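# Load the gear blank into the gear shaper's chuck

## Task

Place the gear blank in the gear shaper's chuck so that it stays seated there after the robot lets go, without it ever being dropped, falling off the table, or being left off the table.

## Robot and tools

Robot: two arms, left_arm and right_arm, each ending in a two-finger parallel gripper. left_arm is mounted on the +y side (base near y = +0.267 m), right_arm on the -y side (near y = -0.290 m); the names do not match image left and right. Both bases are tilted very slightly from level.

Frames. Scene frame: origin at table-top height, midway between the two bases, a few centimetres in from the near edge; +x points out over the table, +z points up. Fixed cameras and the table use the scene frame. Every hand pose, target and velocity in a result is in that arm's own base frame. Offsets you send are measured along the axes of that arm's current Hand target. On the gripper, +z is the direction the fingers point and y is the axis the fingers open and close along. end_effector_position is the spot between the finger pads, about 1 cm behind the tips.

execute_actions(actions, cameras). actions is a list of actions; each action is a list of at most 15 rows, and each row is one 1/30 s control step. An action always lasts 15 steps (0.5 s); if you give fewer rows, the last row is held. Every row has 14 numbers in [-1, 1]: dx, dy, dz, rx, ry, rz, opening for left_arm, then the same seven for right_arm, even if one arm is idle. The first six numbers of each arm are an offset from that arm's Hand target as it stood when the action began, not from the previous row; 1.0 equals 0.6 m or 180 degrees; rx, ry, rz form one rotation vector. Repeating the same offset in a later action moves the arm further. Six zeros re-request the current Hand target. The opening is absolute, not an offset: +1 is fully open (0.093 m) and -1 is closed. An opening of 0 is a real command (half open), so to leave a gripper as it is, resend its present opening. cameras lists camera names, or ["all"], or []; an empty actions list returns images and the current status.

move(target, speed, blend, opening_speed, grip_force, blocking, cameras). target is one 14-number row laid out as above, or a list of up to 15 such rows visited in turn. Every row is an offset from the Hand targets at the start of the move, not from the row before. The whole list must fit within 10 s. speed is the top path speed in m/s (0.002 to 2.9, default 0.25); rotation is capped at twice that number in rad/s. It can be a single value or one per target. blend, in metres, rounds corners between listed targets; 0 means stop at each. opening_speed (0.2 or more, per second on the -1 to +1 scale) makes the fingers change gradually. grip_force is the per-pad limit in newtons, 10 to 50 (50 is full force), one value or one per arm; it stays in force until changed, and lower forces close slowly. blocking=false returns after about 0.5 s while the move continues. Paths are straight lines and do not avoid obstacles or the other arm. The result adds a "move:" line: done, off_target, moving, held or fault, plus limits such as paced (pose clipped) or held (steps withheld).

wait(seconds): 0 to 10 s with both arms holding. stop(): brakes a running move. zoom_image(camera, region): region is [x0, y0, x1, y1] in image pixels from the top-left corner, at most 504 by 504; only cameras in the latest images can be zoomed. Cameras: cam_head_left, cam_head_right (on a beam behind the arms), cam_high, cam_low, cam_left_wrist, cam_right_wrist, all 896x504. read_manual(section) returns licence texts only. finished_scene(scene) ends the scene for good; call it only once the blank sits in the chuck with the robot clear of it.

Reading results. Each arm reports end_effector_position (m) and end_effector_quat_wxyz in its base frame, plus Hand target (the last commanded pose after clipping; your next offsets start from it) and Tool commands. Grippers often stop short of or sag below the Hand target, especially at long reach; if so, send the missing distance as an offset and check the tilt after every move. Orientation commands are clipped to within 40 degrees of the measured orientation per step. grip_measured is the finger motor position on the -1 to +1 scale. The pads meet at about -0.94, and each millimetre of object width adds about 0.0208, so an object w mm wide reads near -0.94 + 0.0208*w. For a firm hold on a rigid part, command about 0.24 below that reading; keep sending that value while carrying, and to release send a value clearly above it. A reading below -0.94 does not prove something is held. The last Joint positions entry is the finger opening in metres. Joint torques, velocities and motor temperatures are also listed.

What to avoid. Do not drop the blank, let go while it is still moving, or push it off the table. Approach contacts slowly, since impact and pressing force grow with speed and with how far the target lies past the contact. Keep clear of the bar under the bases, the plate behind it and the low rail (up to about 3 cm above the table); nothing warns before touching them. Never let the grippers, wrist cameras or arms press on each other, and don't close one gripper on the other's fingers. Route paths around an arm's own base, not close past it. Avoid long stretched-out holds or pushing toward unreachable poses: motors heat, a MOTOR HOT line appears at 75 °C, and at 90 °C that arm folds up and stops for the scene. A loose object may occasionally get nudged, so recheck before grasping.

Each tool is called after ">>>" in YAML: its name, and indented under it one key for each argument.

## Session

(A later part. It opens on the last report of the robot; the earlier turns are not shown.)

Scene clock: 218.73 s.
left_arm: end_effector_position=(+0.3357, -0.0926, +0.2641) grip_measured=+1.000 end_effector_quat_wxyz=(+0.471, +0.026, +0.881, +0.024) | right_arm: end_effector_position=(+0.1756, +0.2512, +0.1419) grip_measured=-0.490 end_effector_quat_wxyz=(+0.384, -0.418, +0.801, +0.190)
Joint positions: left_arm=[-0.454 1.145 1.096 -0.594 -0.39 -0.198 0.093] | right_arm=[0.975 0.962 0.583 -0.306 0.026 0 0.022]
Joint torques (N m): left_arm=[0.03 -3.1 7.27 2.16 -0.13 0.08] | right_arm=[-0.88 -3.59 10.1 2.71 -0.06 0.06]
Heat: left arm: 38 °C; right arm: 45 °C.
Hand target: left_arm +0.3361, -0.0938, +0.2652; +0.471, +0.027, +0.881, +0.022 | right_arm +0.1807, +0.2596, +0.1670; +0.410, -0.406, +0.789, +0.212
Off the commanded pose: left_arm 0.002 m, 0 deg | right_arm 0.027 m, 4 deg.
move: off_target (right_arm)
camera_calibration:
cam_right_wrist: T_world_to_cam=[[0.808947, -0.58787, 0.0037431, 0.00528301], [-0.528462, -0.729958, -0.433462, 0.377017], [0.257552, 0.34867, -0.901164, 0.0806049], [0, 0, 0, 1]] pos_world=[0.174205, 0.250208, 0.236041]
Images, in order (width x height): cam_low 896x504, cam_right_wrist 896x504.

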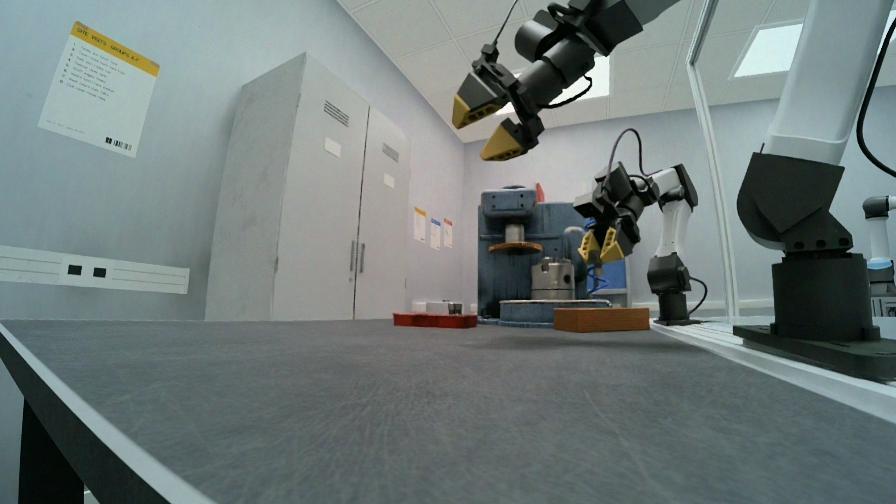

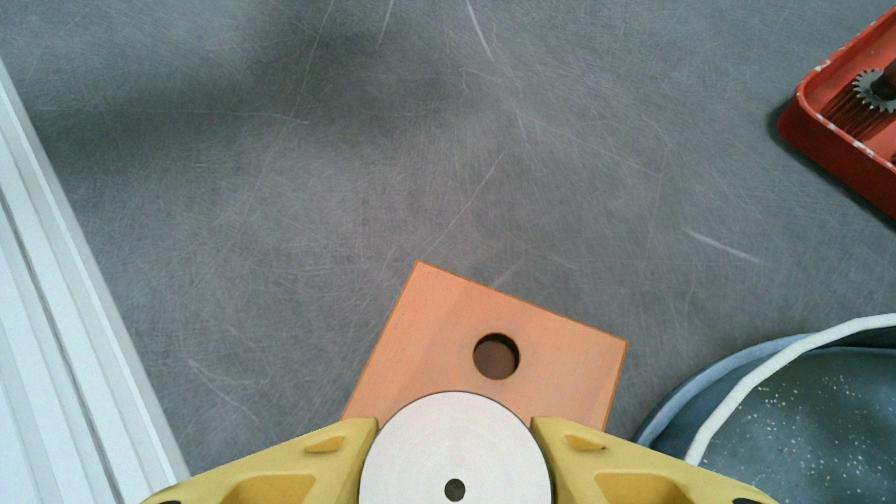

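>>> move:
  target: [0,0,0,0,0,0,1, -0.0147,-0.2025,-0.3077,0.1333,0.1237,0.1398,-0.62]
  speed: 0.25
  cameras: ["cam_right_wrist","cam_head_left","cam_high"]

Scene clock: 251.73 s.
left_arm: end_effector_position=(+0.3357, -0.0926, +0.2641) grip_measured=+1.000 end_effector_quat_wxyz=(+0.471, +0.026, +0.881, +0.024) | right_arm: end_effector_position=(+0.1941, +0.0695, +0.2685) grip_measured=-0.490 end_effector_quat_wxyz=(+0.257, -0.166, +0.951, +0.043)
Joint positions: left_arm=[-0.454 1.145 1.096 -0.594 -0.39 -0.198 0.093] | right_arm=[0.348 0.995 1.357 -1.405 0.006 0.001 0.022]
Joint torques (N m): left_arm=[-0.05 -3.07 7.2 2.15 -0.14 0.09] | right_arm=[-1.16 -1.11 8.7 1.65 -0.03 -0.03]
Motor temperatures (°C): left_arm=[25 30 38 37 22 26 22] | right_arm=[23 32 44 47 25 25 26]
Heat: left arm: 38 °C; right arm: 47 °C.
Hand target: left_arm +0.3361, -0.0938, +0.2652; +0.471, +0.027, +0.881, +0.022 | right_arm +0.1952, +0.0700, +0.2800; +0.271, -0.167, +0.947, +0.048
Off the commanded pose: left_arm 0.002 m, 0 deg | right_arm 0.012 m, 2 deg.
move: off_target (right_arm)
camera_calibration:
cam_right_wrist: T_world_to_cam=[[0.322237, -0.946654, -0.00299885, 0.0041371], [-0.94293, -0.320685, -0.0896943, 0.268604], [0.0839479, 0.0317305, -0.995965, 0.334491], [0, 0, 0, 1]] pos_world=[0.223862, 0.07944, 0.357245]
Images, in order (width x height): cam_head_left 896x504, cam_high 896x504, cam_right_wrist 896x504.

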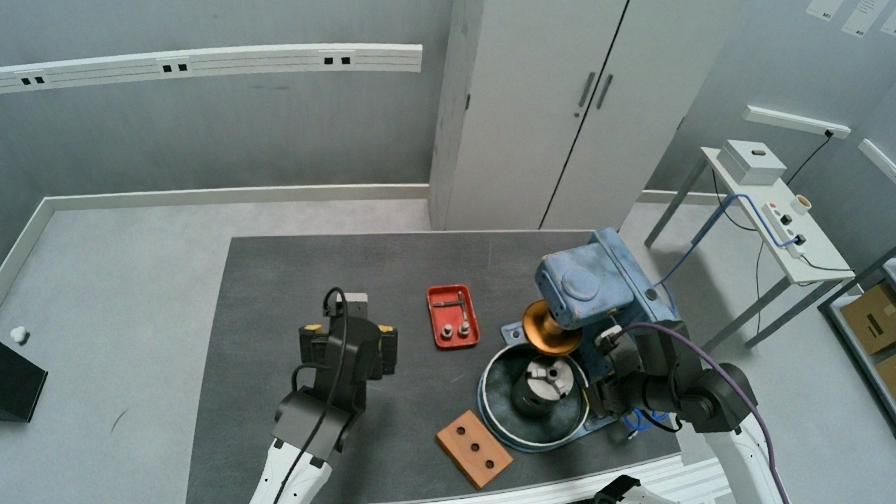

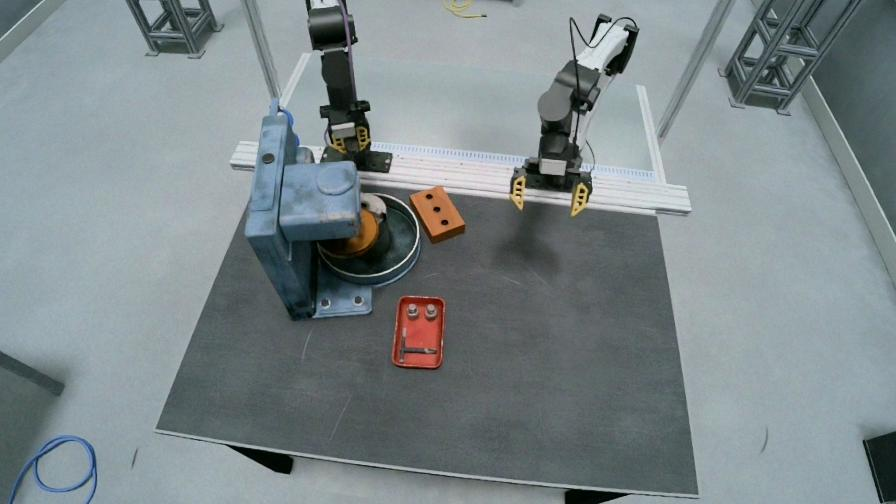

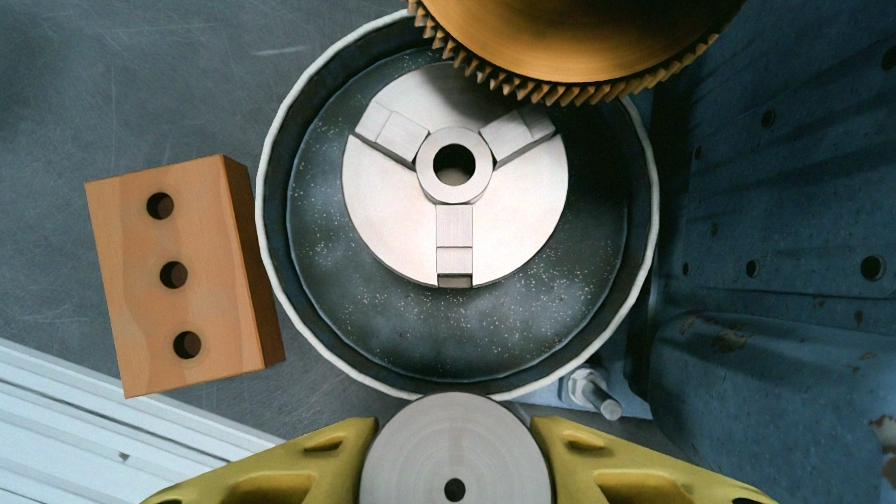

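>>> move:
  target: [0,0,0,0,0,0,1, -0.0908,-0.0055,0.1313,0.0029,-0.1444,0.0047,-0.62]
  speed: 0.2
  cameras: ["cam_right_wrist","cam_head_left","cam_head_right","cam_low"]

>>> zoom_image:
  camera: "cam_low"
  region: [470, 180, 630, 320]

>>> zoom_image:
  camera: "cam_head_left"
  region: [470, 280, 650, 460]

>>> zoom_image:
  camera: "cam_head_right"
  region: [450, 280, 630, 460]

Scene clock: 284.30 s.
left_arm: end_effector_position=(+0.3357, -0.0926, +0.2641) grip_measured=+1.000 end_effector_quat_wxyz=(+0.471, +0.026, +0.881, +0.024) | right_arm: end_effector_position=(+0.2726, +0.0960, +0.2326) grip_measured=-0.490 end_effector_quat_wxyz=(+0.453, -0.149, +0.875, +0.076)
Joint positions: left_arm=[-0.454 1.145 1.096 -0.594 -0.39 -0.198 0.093] | right_arm=[0.342 0.852 0.853 -0.617 0.006 0.001 0.022]
Joint torques (N m): left_arm=[-0.05 -3.08 7.23 2.16 -0.14 0.09] | right_arm=[-1.14 -2.09 6.15 3.1 -0.02 -0.01]
Heat: left arm: 39 °C; right arm: 44 °C.
Hand target: left_arm +0.3361, -0.0938, +0.2652; +0.471, +0.027, +0.881, +0.022 | right_arm +0.2789, +0.0970, +0.2420; +0.478, -0.144, +0.863, +0.082
Off the commanded pose: left_arm 0.002 m, 0 deg | right_arm 0.011 m, 3 deg.
move: off_target (right_arm)
camera_calibration:
cam_right_wrist: T_world_to_cam=[[0.319474, -0.94753, -0.0110825, 0.0066856], [-0.825308, -0.27248, -0.494592, 0.405425], [0.465621, 0.167156, -0.869055, 0.144746], [0, 0, 0, 1]] pos_world=[0.265068, 0.09261, 0.326386]
Images, in order (width x height): cam_head_left 896x504, cam_head_right 896x504, cam_low 896x504, cam_right_wrist 896x504.

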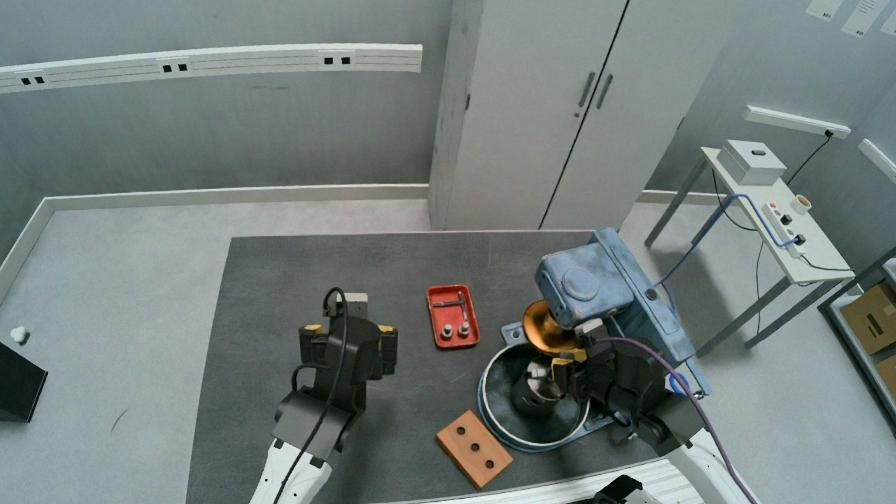

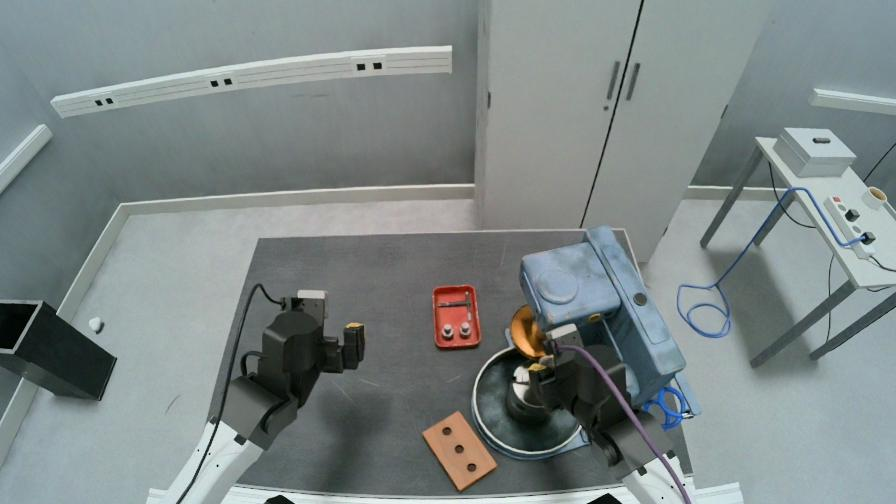

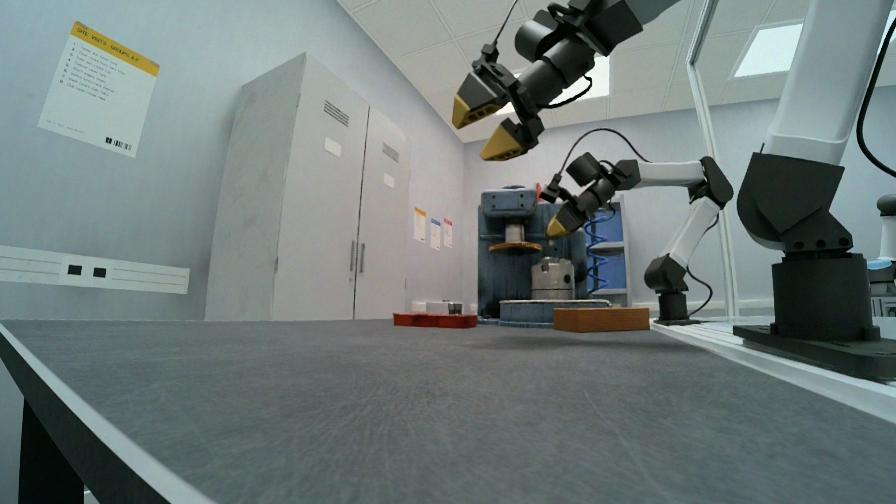

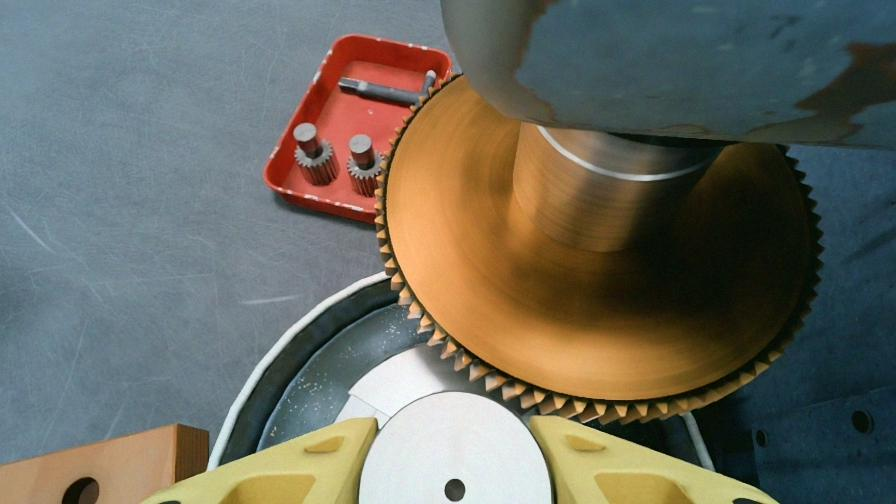

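Scaled by 3.150 from the camera's 896x504 image, which has a finer 1280x720 frame.

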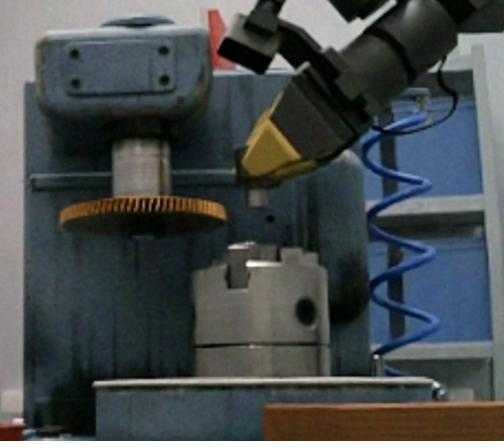

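Scaled by 2.800 from the camera's 896x504 image, which has a finer 1280x720 frame.

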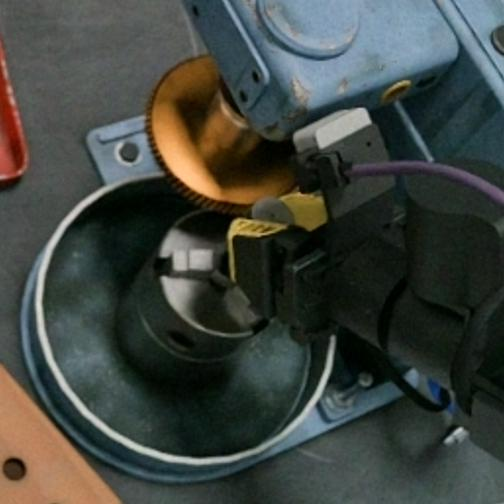

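Scaled by 2.800 from the camera's 896x504 image, which has a finer 1280x720 frame.

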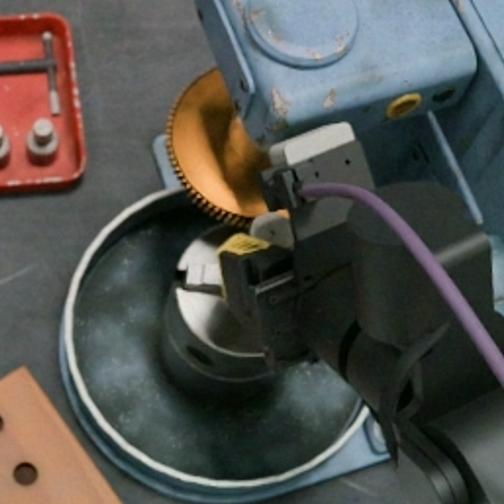

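>>> zoom_image:
  camera: "cam_low"
  region: [525, 225, 585, 295]

>>> zoom_image:
  camera: "cam_head_left"
  region: [520, 330, 600, 410]

>>> zoom_image:
  camera: "cam_head_right"
  region: [500, 330, 580, 410]

Scaled by 7.200 from the camera's 896x504 image, which has a finer 1280x720 frame.

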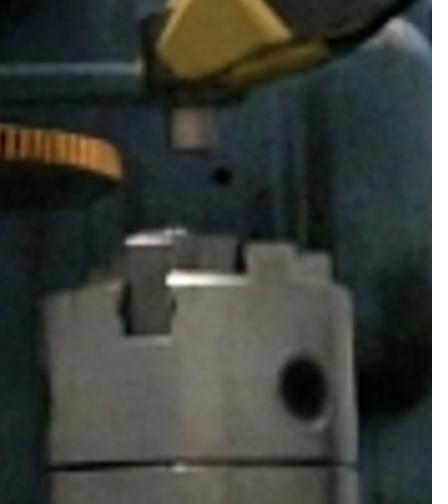

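Scaled by 6.300 from the camera's 896x504 image, which has a finer 1280x720 frame.

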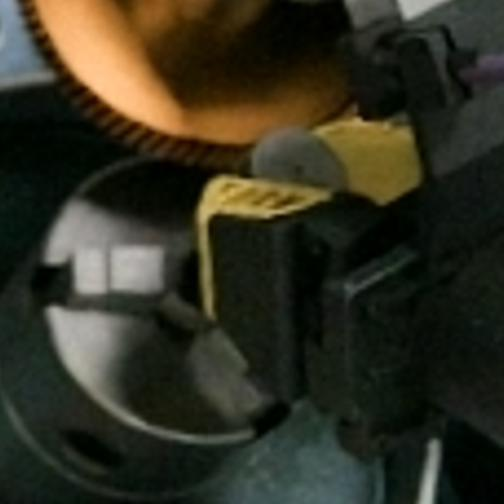

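Scaled by 6.300 from the camera's 896x504 image, which has a finer 1280x720 frame.

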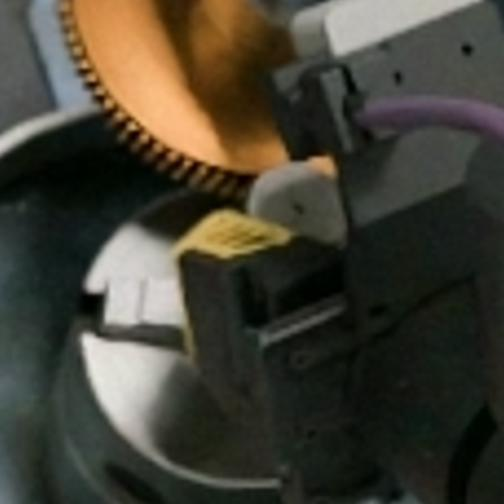

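>>> move:
  target: [0,0,0,0,0,0,1, 0.0307,0.0025,0.0138,0,0,0,-0.62]
  speed: 0.06
  cameras: []

Scene clock: 327.57 s.
left_arm: end_effector_position=(+0.3357, -0.0926, +0.2641) grip_measured=+1.000 end_effector_quat_wxyz=(+0.471, +0.026, +0.881, +0.024) | right_arm: end_effector_position=(+0.2701, +0.0952, +0.2099) grip_measured=-0.490 end_effector_quat_wxyz=(+0.450, -0.150, +0.877, +0.075)
Joint positions: left_arm=[-0.454 1.145 1.096 -0.594 -0.39 -0.198 0.093] | right_arm=[0.342 0.827 0.761 -0.558 0.006 0.001 0.022]
Joint torques (N m): left_arm=[-0.03 -3.07 7.23 2.17 -0.13 0.09] | right_arm=[-0.23 -2.5 6.54 3.09 0.05 0.06]
Heat: left arm: 39 °C; right arm: 51 °C.
Hand target: left_arm +0.3361, -0.0938, +0.2652; +0.471, +0.027, +0.881, +0.022 | right_arm +0.2758, +0.0976, +0.2220; +0.478, -0.144, +0.863, +0.082
Off the commanded pose: left_arm 0.002 m, 0 deg | right_arm 0.014 m, 4 deg.
move: off_target (right_arm)
No camera images: "cameras" was empty.

>>> move:
  target: [0,0,0,0,0,0,1, -0.0088,0,0.0030,0,-0.0167,0,-0.62]
  speed: 0.06
  cameras: ["cam_low"]

>>> zoom_image:
  camera: "cam_low"
  region: [525, 225, 585, 295]

Scene clock: 332.50 s.
left_arm: end_effector_position=(+0.3357, -0.0926, +0.2641) grip_measured=+1.000 end_effector_quat_wxyz=(+0.471, +0.026, +0.881, +0.024) | right_arm: end_effector_position=(+0.2744, +0.0967, +0.2131) grip_measured=-0.490 end_effector_quat_wxyz=(+0.472, -0.148, +0.866, +0.079)
Joint positions: left_arm=[-0.454 1.145 1.096 -0.594 -0.39 -0.198 0.093] | right_arm=[0.342 0.811 0.728 -0.49 0.006 0.001 0.022]
Joint torques (N m): left_arm=[-0.02 -3.1 7.24 2.15 -0.13 0.1] | right_arm=[-0.12 -2.47 6.46 3.23 0.11 0.03]
Heat: left arm: 39 °C; right arm: 51 °C.
Hand target: left_arm +0.3361, -0.0938, +0.2652; +0.471, +0.027, +0.881, +0.022 | right_arm +0.2798, +0.0990, +0.2255; +0.500, -0.142, +0.850, +0.086
Off the commanded pose: left_arm 0.002 m, 0 deg | right_arm 0.014 m, 4 deg.
move: off_target (right_arm)
Images, in order (width x height): cam_low 896x504.

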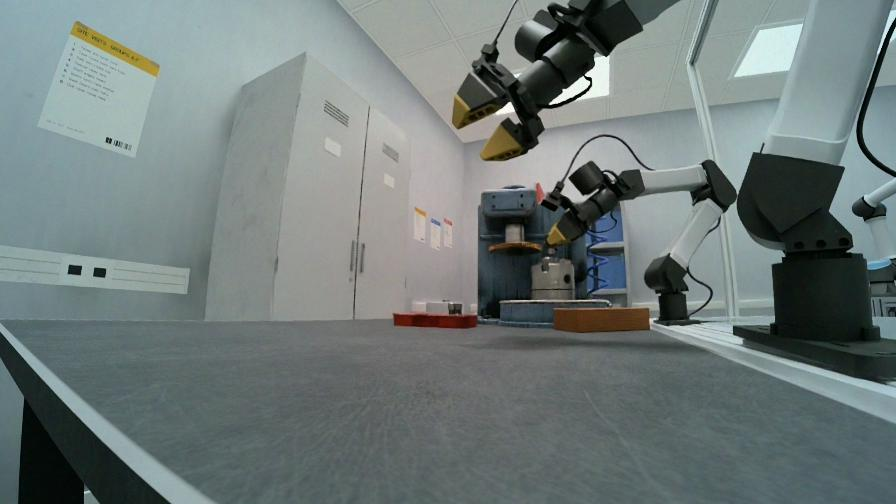

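Scaled by 7.200 from the camera's 896x504 image, which has a finer 1280x720 frame.

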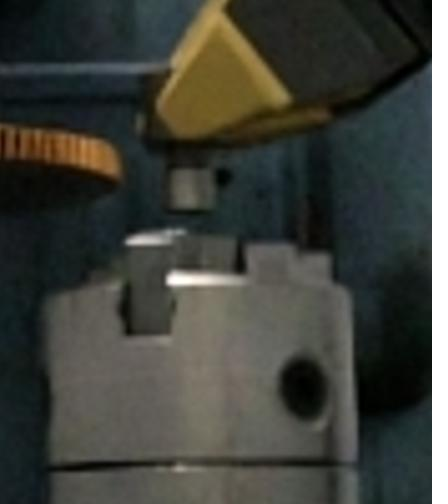

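>>> move:
  target: [0,0,0,0,0,0,1, 0.0255,0.0023,0.0122,0,0,0,-0.62]
  speed: 0.03
  cameras: ["cam_low","cam_head_left","cam_head_right"]

>>> zoom_image:
  camera: "cam_low"
  region: [525, 225, 585, 295]

>>> zoom_image:
  camera: "cam_head_left"
  region: [520, 330, 600, 410]

>>> zoom_image:
  camera: "cam_head_right"
  region: [500, 330, 580, 410]

Scene clock: 341.97 s.
left_arm: end_effector_position=(+0.3357, -0.0926, +0.2641) grip_measured=+1.000 end_effector_quat_wxyz=(+0.471, +0.026, +0.881, +0.024) | right_arm: end_effector_position=(+0.2735, +0.0971, +0.2025) grip_measured=-0.490 end_effector_quat_wxyz=(+0.480, -0.147, +0.861, +0.081)
Joint positions: left_arm=[-0.454 1.145 1.096 -0.594 -0.39 -0.198 0.093] | right_arm=[0.346 0.786 0.663 -0.43 0.009 0.004 0.022]
Joint torques (N m): left_arm=[-0.05 -3.08 7.23 2.16 -0.13 0.07] | right_arm=[0.32 -1.43 5.97 3.22 0.13 0.07]
Heat: left arm: 39 °C; right arm: 51 °C.
Hand target: left_arm +0.3361, -0.0938, +0.2652; +0.471, +0.027, +0.881, +0.022 | right_arm +0.2784, +0.1001, +0.2087; +0.500, -0.142, +0.850, +0.086
Off the commanded pose: left_arm 0.002 m, 0 deg | right_arm 0.008 m, 3 deg.
move: off_target (right_arm)
Images, in order (width x height): cam_head_left 896x504, cam_head_right 896x504, cam_low 896x504.

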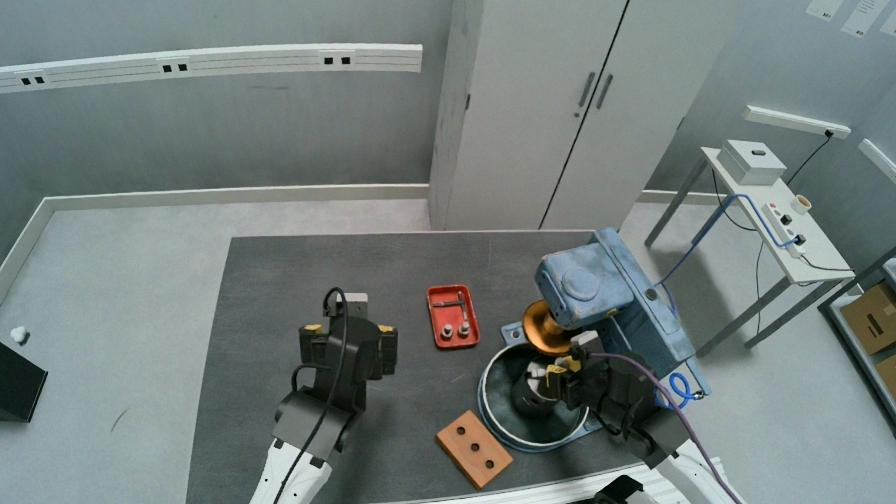

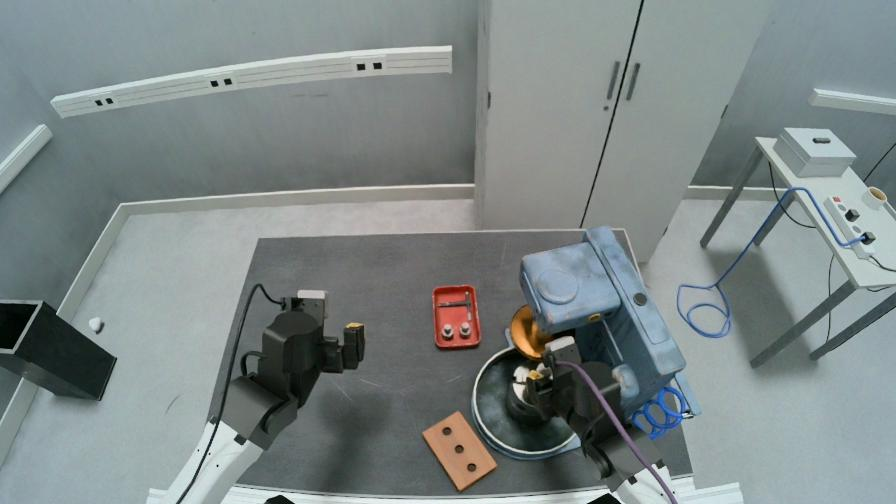

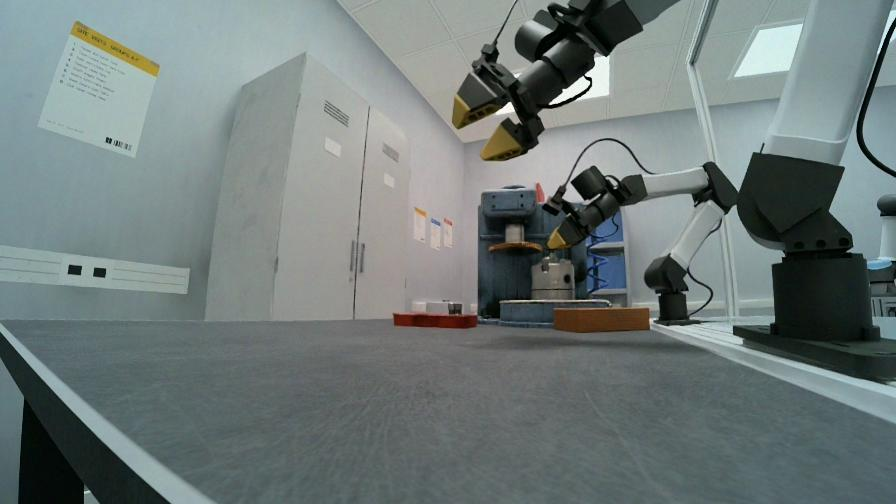

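Scaled by 7.200 from the camera's 896x504 image, which has a finer 1280x720 frame.

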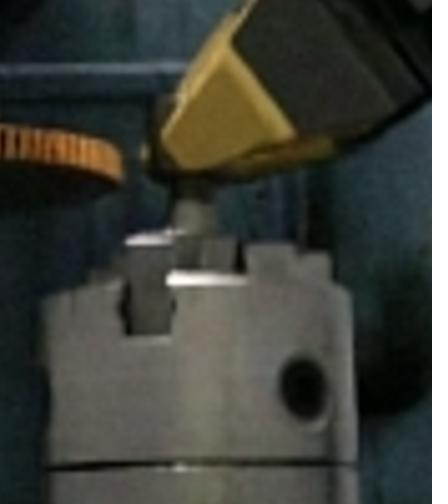

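Scaled by 6.300 from the camera's 896x504 image, which has a finer 1280x720 frame.

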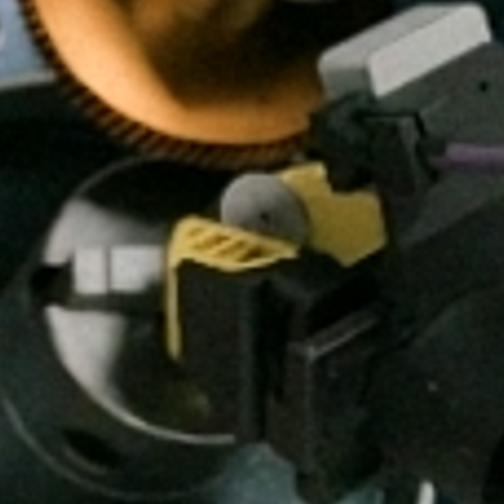

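Scaled by 6.300 from the camera's 896x504 image, which has a finer 1280x720 frame.

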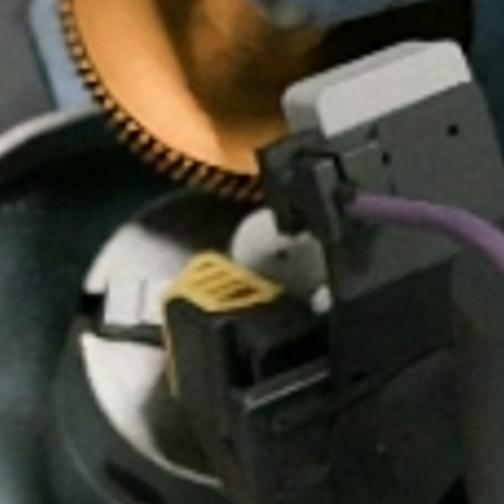

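>>> move:
  target: [0,0,0,0,0,0,1, 0,0,0,0,0.0125,0,-0.62]
  speed: 0.03
  cameras: ["cam_low"]

>>> zoom_image:
  camera: "cam_low"
  region: [535, 235, 575, 275]

Scene clock: 352.33 s.
left_arm: end_effector_position=(+0.3357, -0.0926, +0.2641) grip_measured=+1.000 end_effector_quat_wxyz=(+0.471, +0.026, +0.881, +0.024) | right_arm: end_effector_position=(+0.2740, +0.0972, +0.2004) grip_measured=-0.490 end_effector_quat_wxyz=(+0.477, -0.147, +0.863, +0.080)
Joint positions: left_arm=[-0.454 1.145 1.096 -0.594 -0.39 -0.198 0.093] | right_arm=[0.346 0.793 0.663 -0.431 0.009 0.004 0.022]
Joint torques (N m): left_arm=[-0.06 -3.1 7.24 2.15 -0.13 0.09] | right_arm=[0.35 0.13 9.06 2.65 0.12 0.06]
Heat: left arm: 39 °C; right arm: 50 °C.
Hand target: left_arm +0.3361, -0.0938, +0.2652; +0.471, +0.027, +0.881, +0.022 | right_arm +0.2784, +0.1001, +0.2086; +0.483, -0.143, +0.860, +0.083
Off the commanded pose: left_arm 0.002 m, 0 deg | right_arm 0.010 m, 1 deg.
move: done
Images, in order (width x height): cam_low 896x504.

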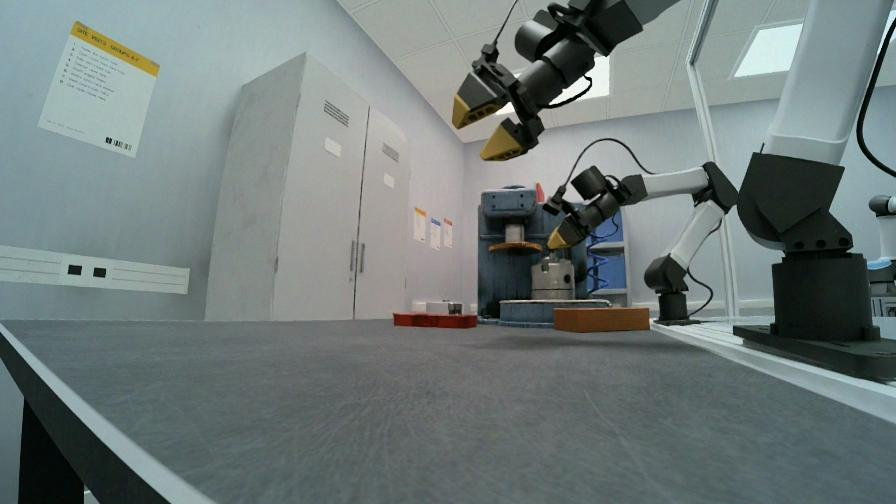

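Scaled by 12.600 from the camera's 896x504 image, which has a finer 1280x720 frame.

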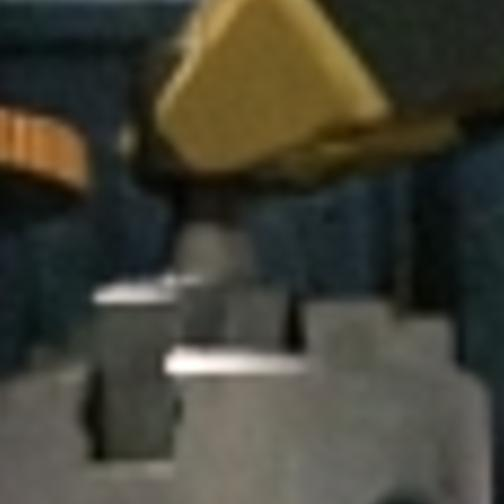

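>>> move:
  target: [0,0,0,0,0,0,1, 0.0143,0,0.0086,0,0.0056,0,-0.62]
  speed: 0.03
  cameras: ["cam_low"]

>>> zoom_image:
  camera: "cam_low"
  region: [525, 225, 585, 295]

Scene clock: 359.40 s.
left_arm: end_effector_position=(+0.3357, -0.0926, +0.2641) grip_measured=+1.000 end_effector_quat_wxyz=(+0.471, +0.026, +0.881, +0.024) | right_arm: end_effector_position=(+0.2741, +0.0973, +0.2001) grip_measured=-0.490 end_effector_quat_wxyz=(+0.476, -0.147, +0.863, +0.080)
Joint positions: left_arm=[-0.454 1.145 1.096 -0.594 -0.39 -0.198 0.093] | right_arm=[0.346 0.794 0.663 -0.431 0.009 0.004 0.022]
Joint torques (N m): left_arm=[-0.02 -3.08 7.27 2.15 -0.13 0.08] | right_arm=[0.39 0.76 7.23 2.77 0.12 0.07]
Heat: left arm: 39 °C; right arm: 49 °C.
Hand target: left_arm +0.3361, -0.0938, +0.2652; +0.471, +0.027, +0.881, +0.022 | right_arm +0.2783, +0.1001, +0.1986; +0.476, -0.144, +0.864, +0.082
Off the commanded pose: left_arm 0.002 m, 0 deg | right_arm 0.005 m, 0 deg.
move: done
Images, in order (width x height): cam_low 896x504.

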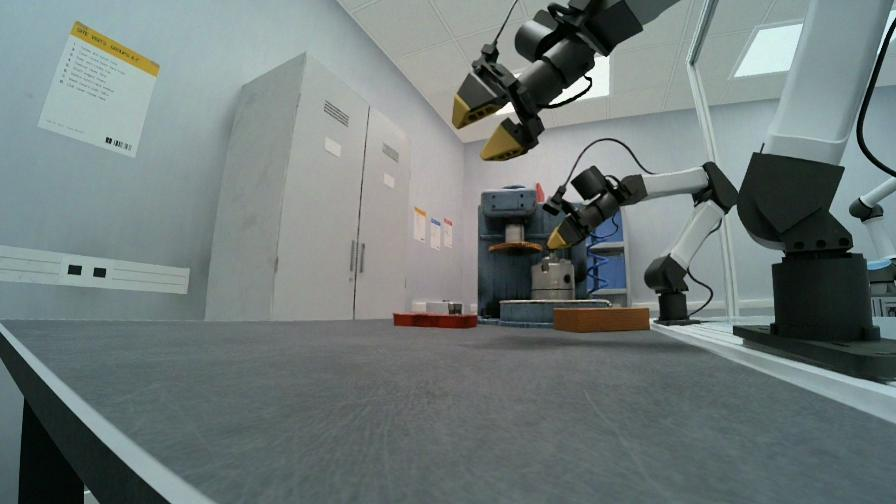

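Scaled by 7.200 from the camera's 896x504 image, which has a finer 1280x720 frame.

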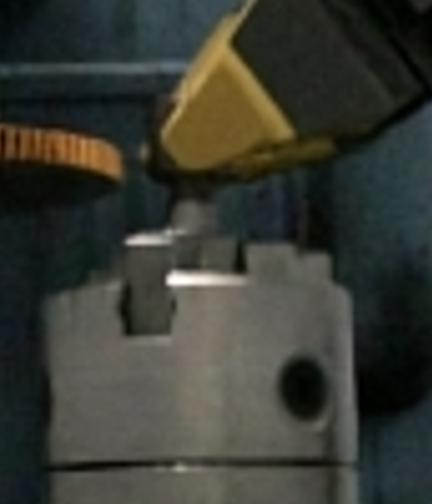

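>>> move:
  target: [0,0,0,0,0,0,1, -0.0105,-0.0022,-0.0022,0,0,0,-0.62]
  speed: 0.03
  cameras: []

Scene clock: 381.40 s.
left_arm: end_effector_position=(+0.3357, -0.0926, +0.2641) grip_measured=+1.000 end_effector_quat_wxyz=(+0.471, +0.026, +0.881, +0.024) | right_arm: end_effector_position=(+0.2745, +0.0974, +0.2000) grip_measured=-0.490 end_effector_quat_wxyz=(+0.472, -0.147, +0.866, +0.079)
Joint positions: left_arm=[-0.454 1.145 1.096 -0.594 -0.39 -0.198 0.093] | right_arm=[0.346 0.804 0.674 -0.443 0.009 0.004 0.022]
Joint torques (N m): left_arm=[-0.01 -3.1 7.21 2.15 -0.15 0.08] | right_arm=[-0.44 0.94 8.54 2.74 0.06 0]
Heat: left arm: 39 °C; right arm: 48 °C.
Hand target: left_arm +0.3361, -0.0938, +0.2652; +0.471, +0.027, +0.881, +0.022 | right_arm +0.2809, +0.0996, +0.2045; +0.476, -0.144, +0.864, +0.082
Off the commanded pose: left_arm 0.002 m, 0 deg | right_arm 0.008 m, 1 deg.
move: done
No camera images: "cameras" was empty.

>>> wait:
  seconds: 0
  cameras: ["cam_right_wrist","cam_head_left","cam_head_right","cam_high"]

>>> zoom_image:
  camera: "cam_head_right"
  region: [500, 340, 570, 410]

>>> zoom_image:
  camera: "cam_head_left"
  region: [520, 340, 590, 410]

Scene clock: 386.57 s.
left_arm: end_effector_position=(+0.3357, -0.0926, +0.2641) grip_measured=+1.000 end_effector_quat_wxyz=(+0.471, +0.026, +0.881, +0.024) | right_arm: end_effector_position=(+0.2745, +0.0974, +0.2000) grip_measured=-0.491 end_effector_quat_wxyz=(+0.472, -0.147, +0.866, +0.079)
Joint positions: left_arm=[-0.454 1.145 1.096 -0.594 -0.39 -0.198 0.093] | right_arm=[0.346 0.804 0.674 -0.443 0.009 0.004 0.022]
Joint torques (N m): left_arm=[-0.05 -3.14 7.24 2.15 -0.14 0.09] | right_arm=[-0.46 0.9 8.53 2.79 0.06 0.02]
Heat: left arm: 39 °C; right arm: 49 °C.
Hand target: left_arm +0.3361, -0.0938, +0.2652; +0.471, +0.027, +0.881, +0.022 | right_arm +0.2809, +0.0996, +0.2045; +0.476, -0.144, +0.864, +0.082
Tool commands: left_gripper/opening=+1.0 right_gripper/opening=-0.62
Off the commanded pose: left_arm 0.002 m, 0 deg | right_arm 0.008 m, 1 deg.
camera_calibration:
cam_right_wrist: T_world_to_cam=[[0.319611, -0.947465, -0.0125746, 0.00719685], [-0.805054, -0.264525, -0.530956, 0.392226], [0.499737, 0.179823, -0.847306, 0.10045], [0, 0, 0, 1]] pos_world=[0.263265, 0.0925091, 0.293457]
Images, in order (width x height): cam_head_left 896x504, cam_head_right 896x504, cam_high 896x504, cam_right_wrist 896x504.

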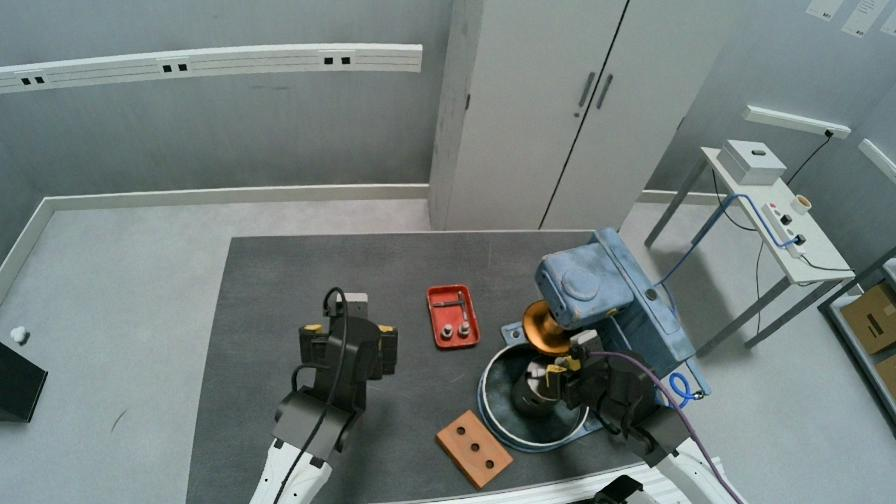

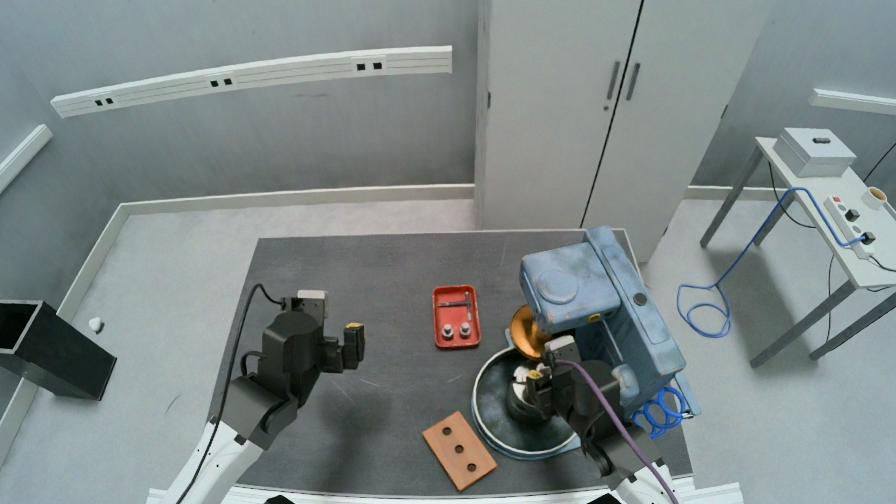

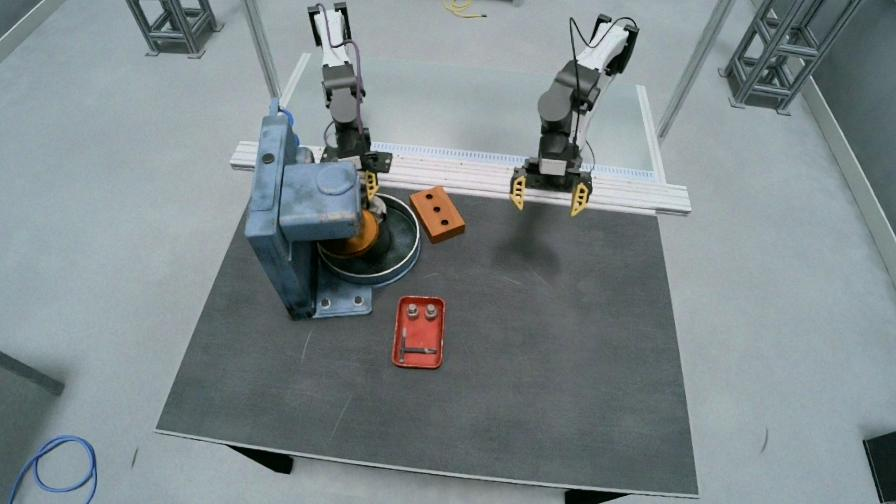

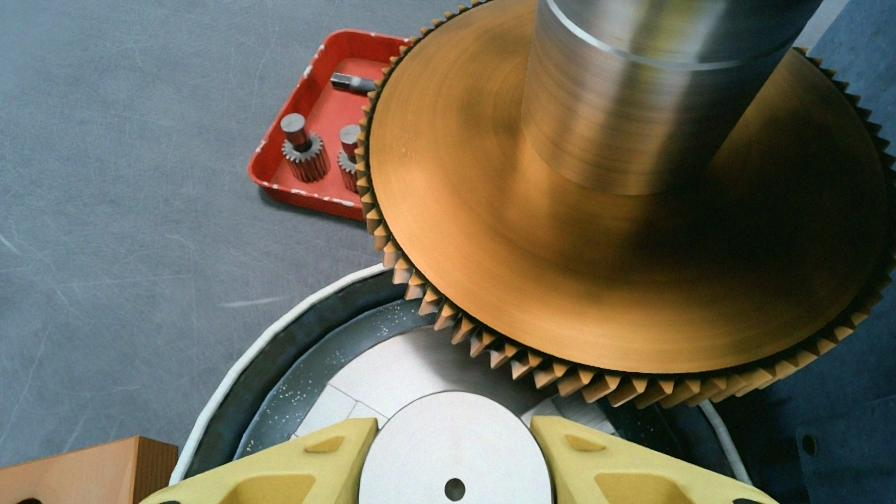

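Scaled by 7.200 from the camera's 896x504 image, which has a finer 1280x720 frame.

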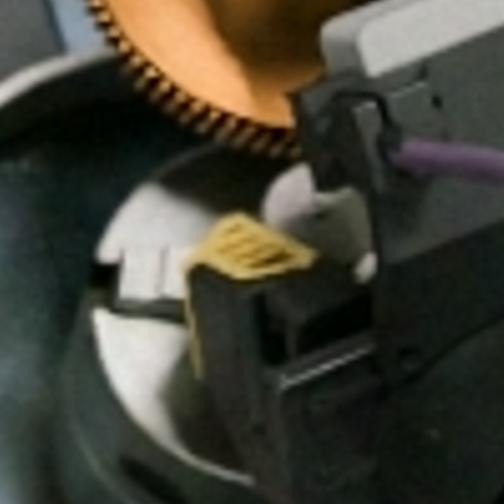

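Scaled by 7.200 from the camera's 896x504 image, which has a finer 1280x720 frame.

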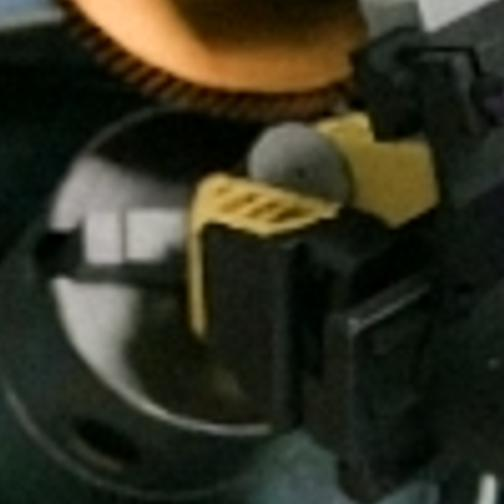

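>>> move:
  target: [0,0,0,0,0,0,1, -0.0025,-0.0016,0.0040,0,0,0,-0.62]
  speed: 0.03
  cameras: []

Scene clock: 392.77 s.
left_arm: end_effector_position=(+0.3357, -0.0926, +0.2641) grip_measured=+1.000 end_effector_quat_wxyz=(+0.471, +0.026, +0.881, +0.024) | right_arm: end_effector_position=(+0.2749, +0.0976, +0.2003) grip_measured=-0.491 end_effector_quat_wxyz=(+0.470, -0.148, +0.867, +0.079)
Joint positions: left_arm=[-0.454 1.145 1.096 -0.594 -0.39 -0.198 0.093] | right_arm=[0.346 0.81 0.681 -0.449 0.009 0.004 0.022]
Joint torques (N m): left_arm=[-0.03 -3.04 7.27 2.16 -0.13 0.09] | right_arm=[-1.14 1.46 8.28 2.95 -0.01 0]
Heat: left arm: 39 °C; right arm: 50 °C.
Hand target: left_arm +0.3361, -0.0938, +0.2652; +0.471, +0.027, +0.881, +0.022 | right_arm +0.2839, +0.0996, +0.2046; +0.476, -0.144, +0.864, +0.082
Off the commanded pose: left_arm 0.002 m, 0 deg | right_arm 0.010 m, 1 deg.
move: done
No camera images: "cameras" was empty.

>>> wait:
  seconds: 0
  cameras: ["cam_low"]

>>> zoom_image:
  camera: "cam_low"
  region: [530, 235, 580, 285]

Scene clock: 402.67 s.
left_arm: end_effector_position=(+0.3357, -0.0926, +0.2641) grip_measured=+1.000 end_effector_quat_wxyz=(+0.471, +0.026, +0.881, +0.024) | right_arm: end_effector_position=(+0.2749, +0.0976, +0.2003) grip_measured=-0.491 end_effector_quat_wxyz=(+0.470, -0.148, +0.867, +0.079)
Joint positions: left_arm=[-0.454 1.145 1.096 -0.594 -0.39 -0.198 0.093] | right_arm=[0.346 0.81 0.681 -0.449 0.009 0.004 0.022]
Joint torques (N m): left_arm=[-0.01 -3.17 7.27 2.16 -0.13 0.08] | right_arm=[-1.06 1.36 8.32 2.93 -0.01 -0.04]
Heat: left arm: 40 °C; right arm: 49 °C.
Hand target: left_arm +0.3361, -0.0938, +0.2652; +0.471, +0.027, +0.881, +0.022 | right_arm +0.2839, +0.0996, +0.2046; +0.476, -0.144, +0.864, +0.082
Tool commands: left_gripper/opening=+1.0 right_gripper/opening=-0.62
Off the commanded pose: left_arm 0.002 m, 0 deg | right_arm 0.010 m, 1 deg.
Images, in order (width x height): cam_low 896x504.

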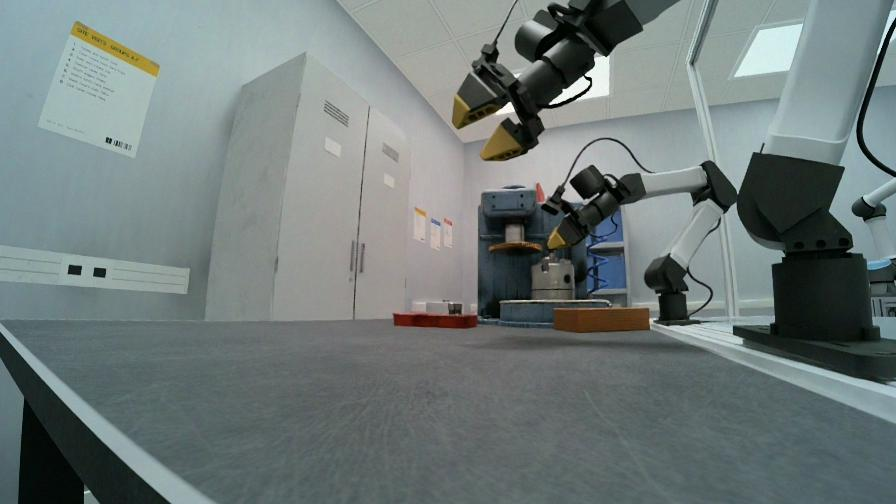

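Scaled by 10.080 from the camera's 896x504 image, which has a finer 1280x720 frame.

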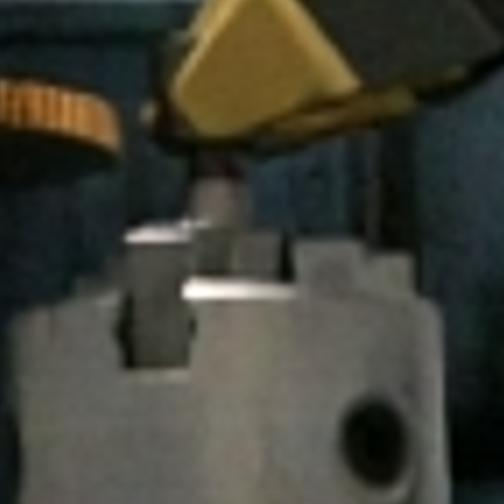

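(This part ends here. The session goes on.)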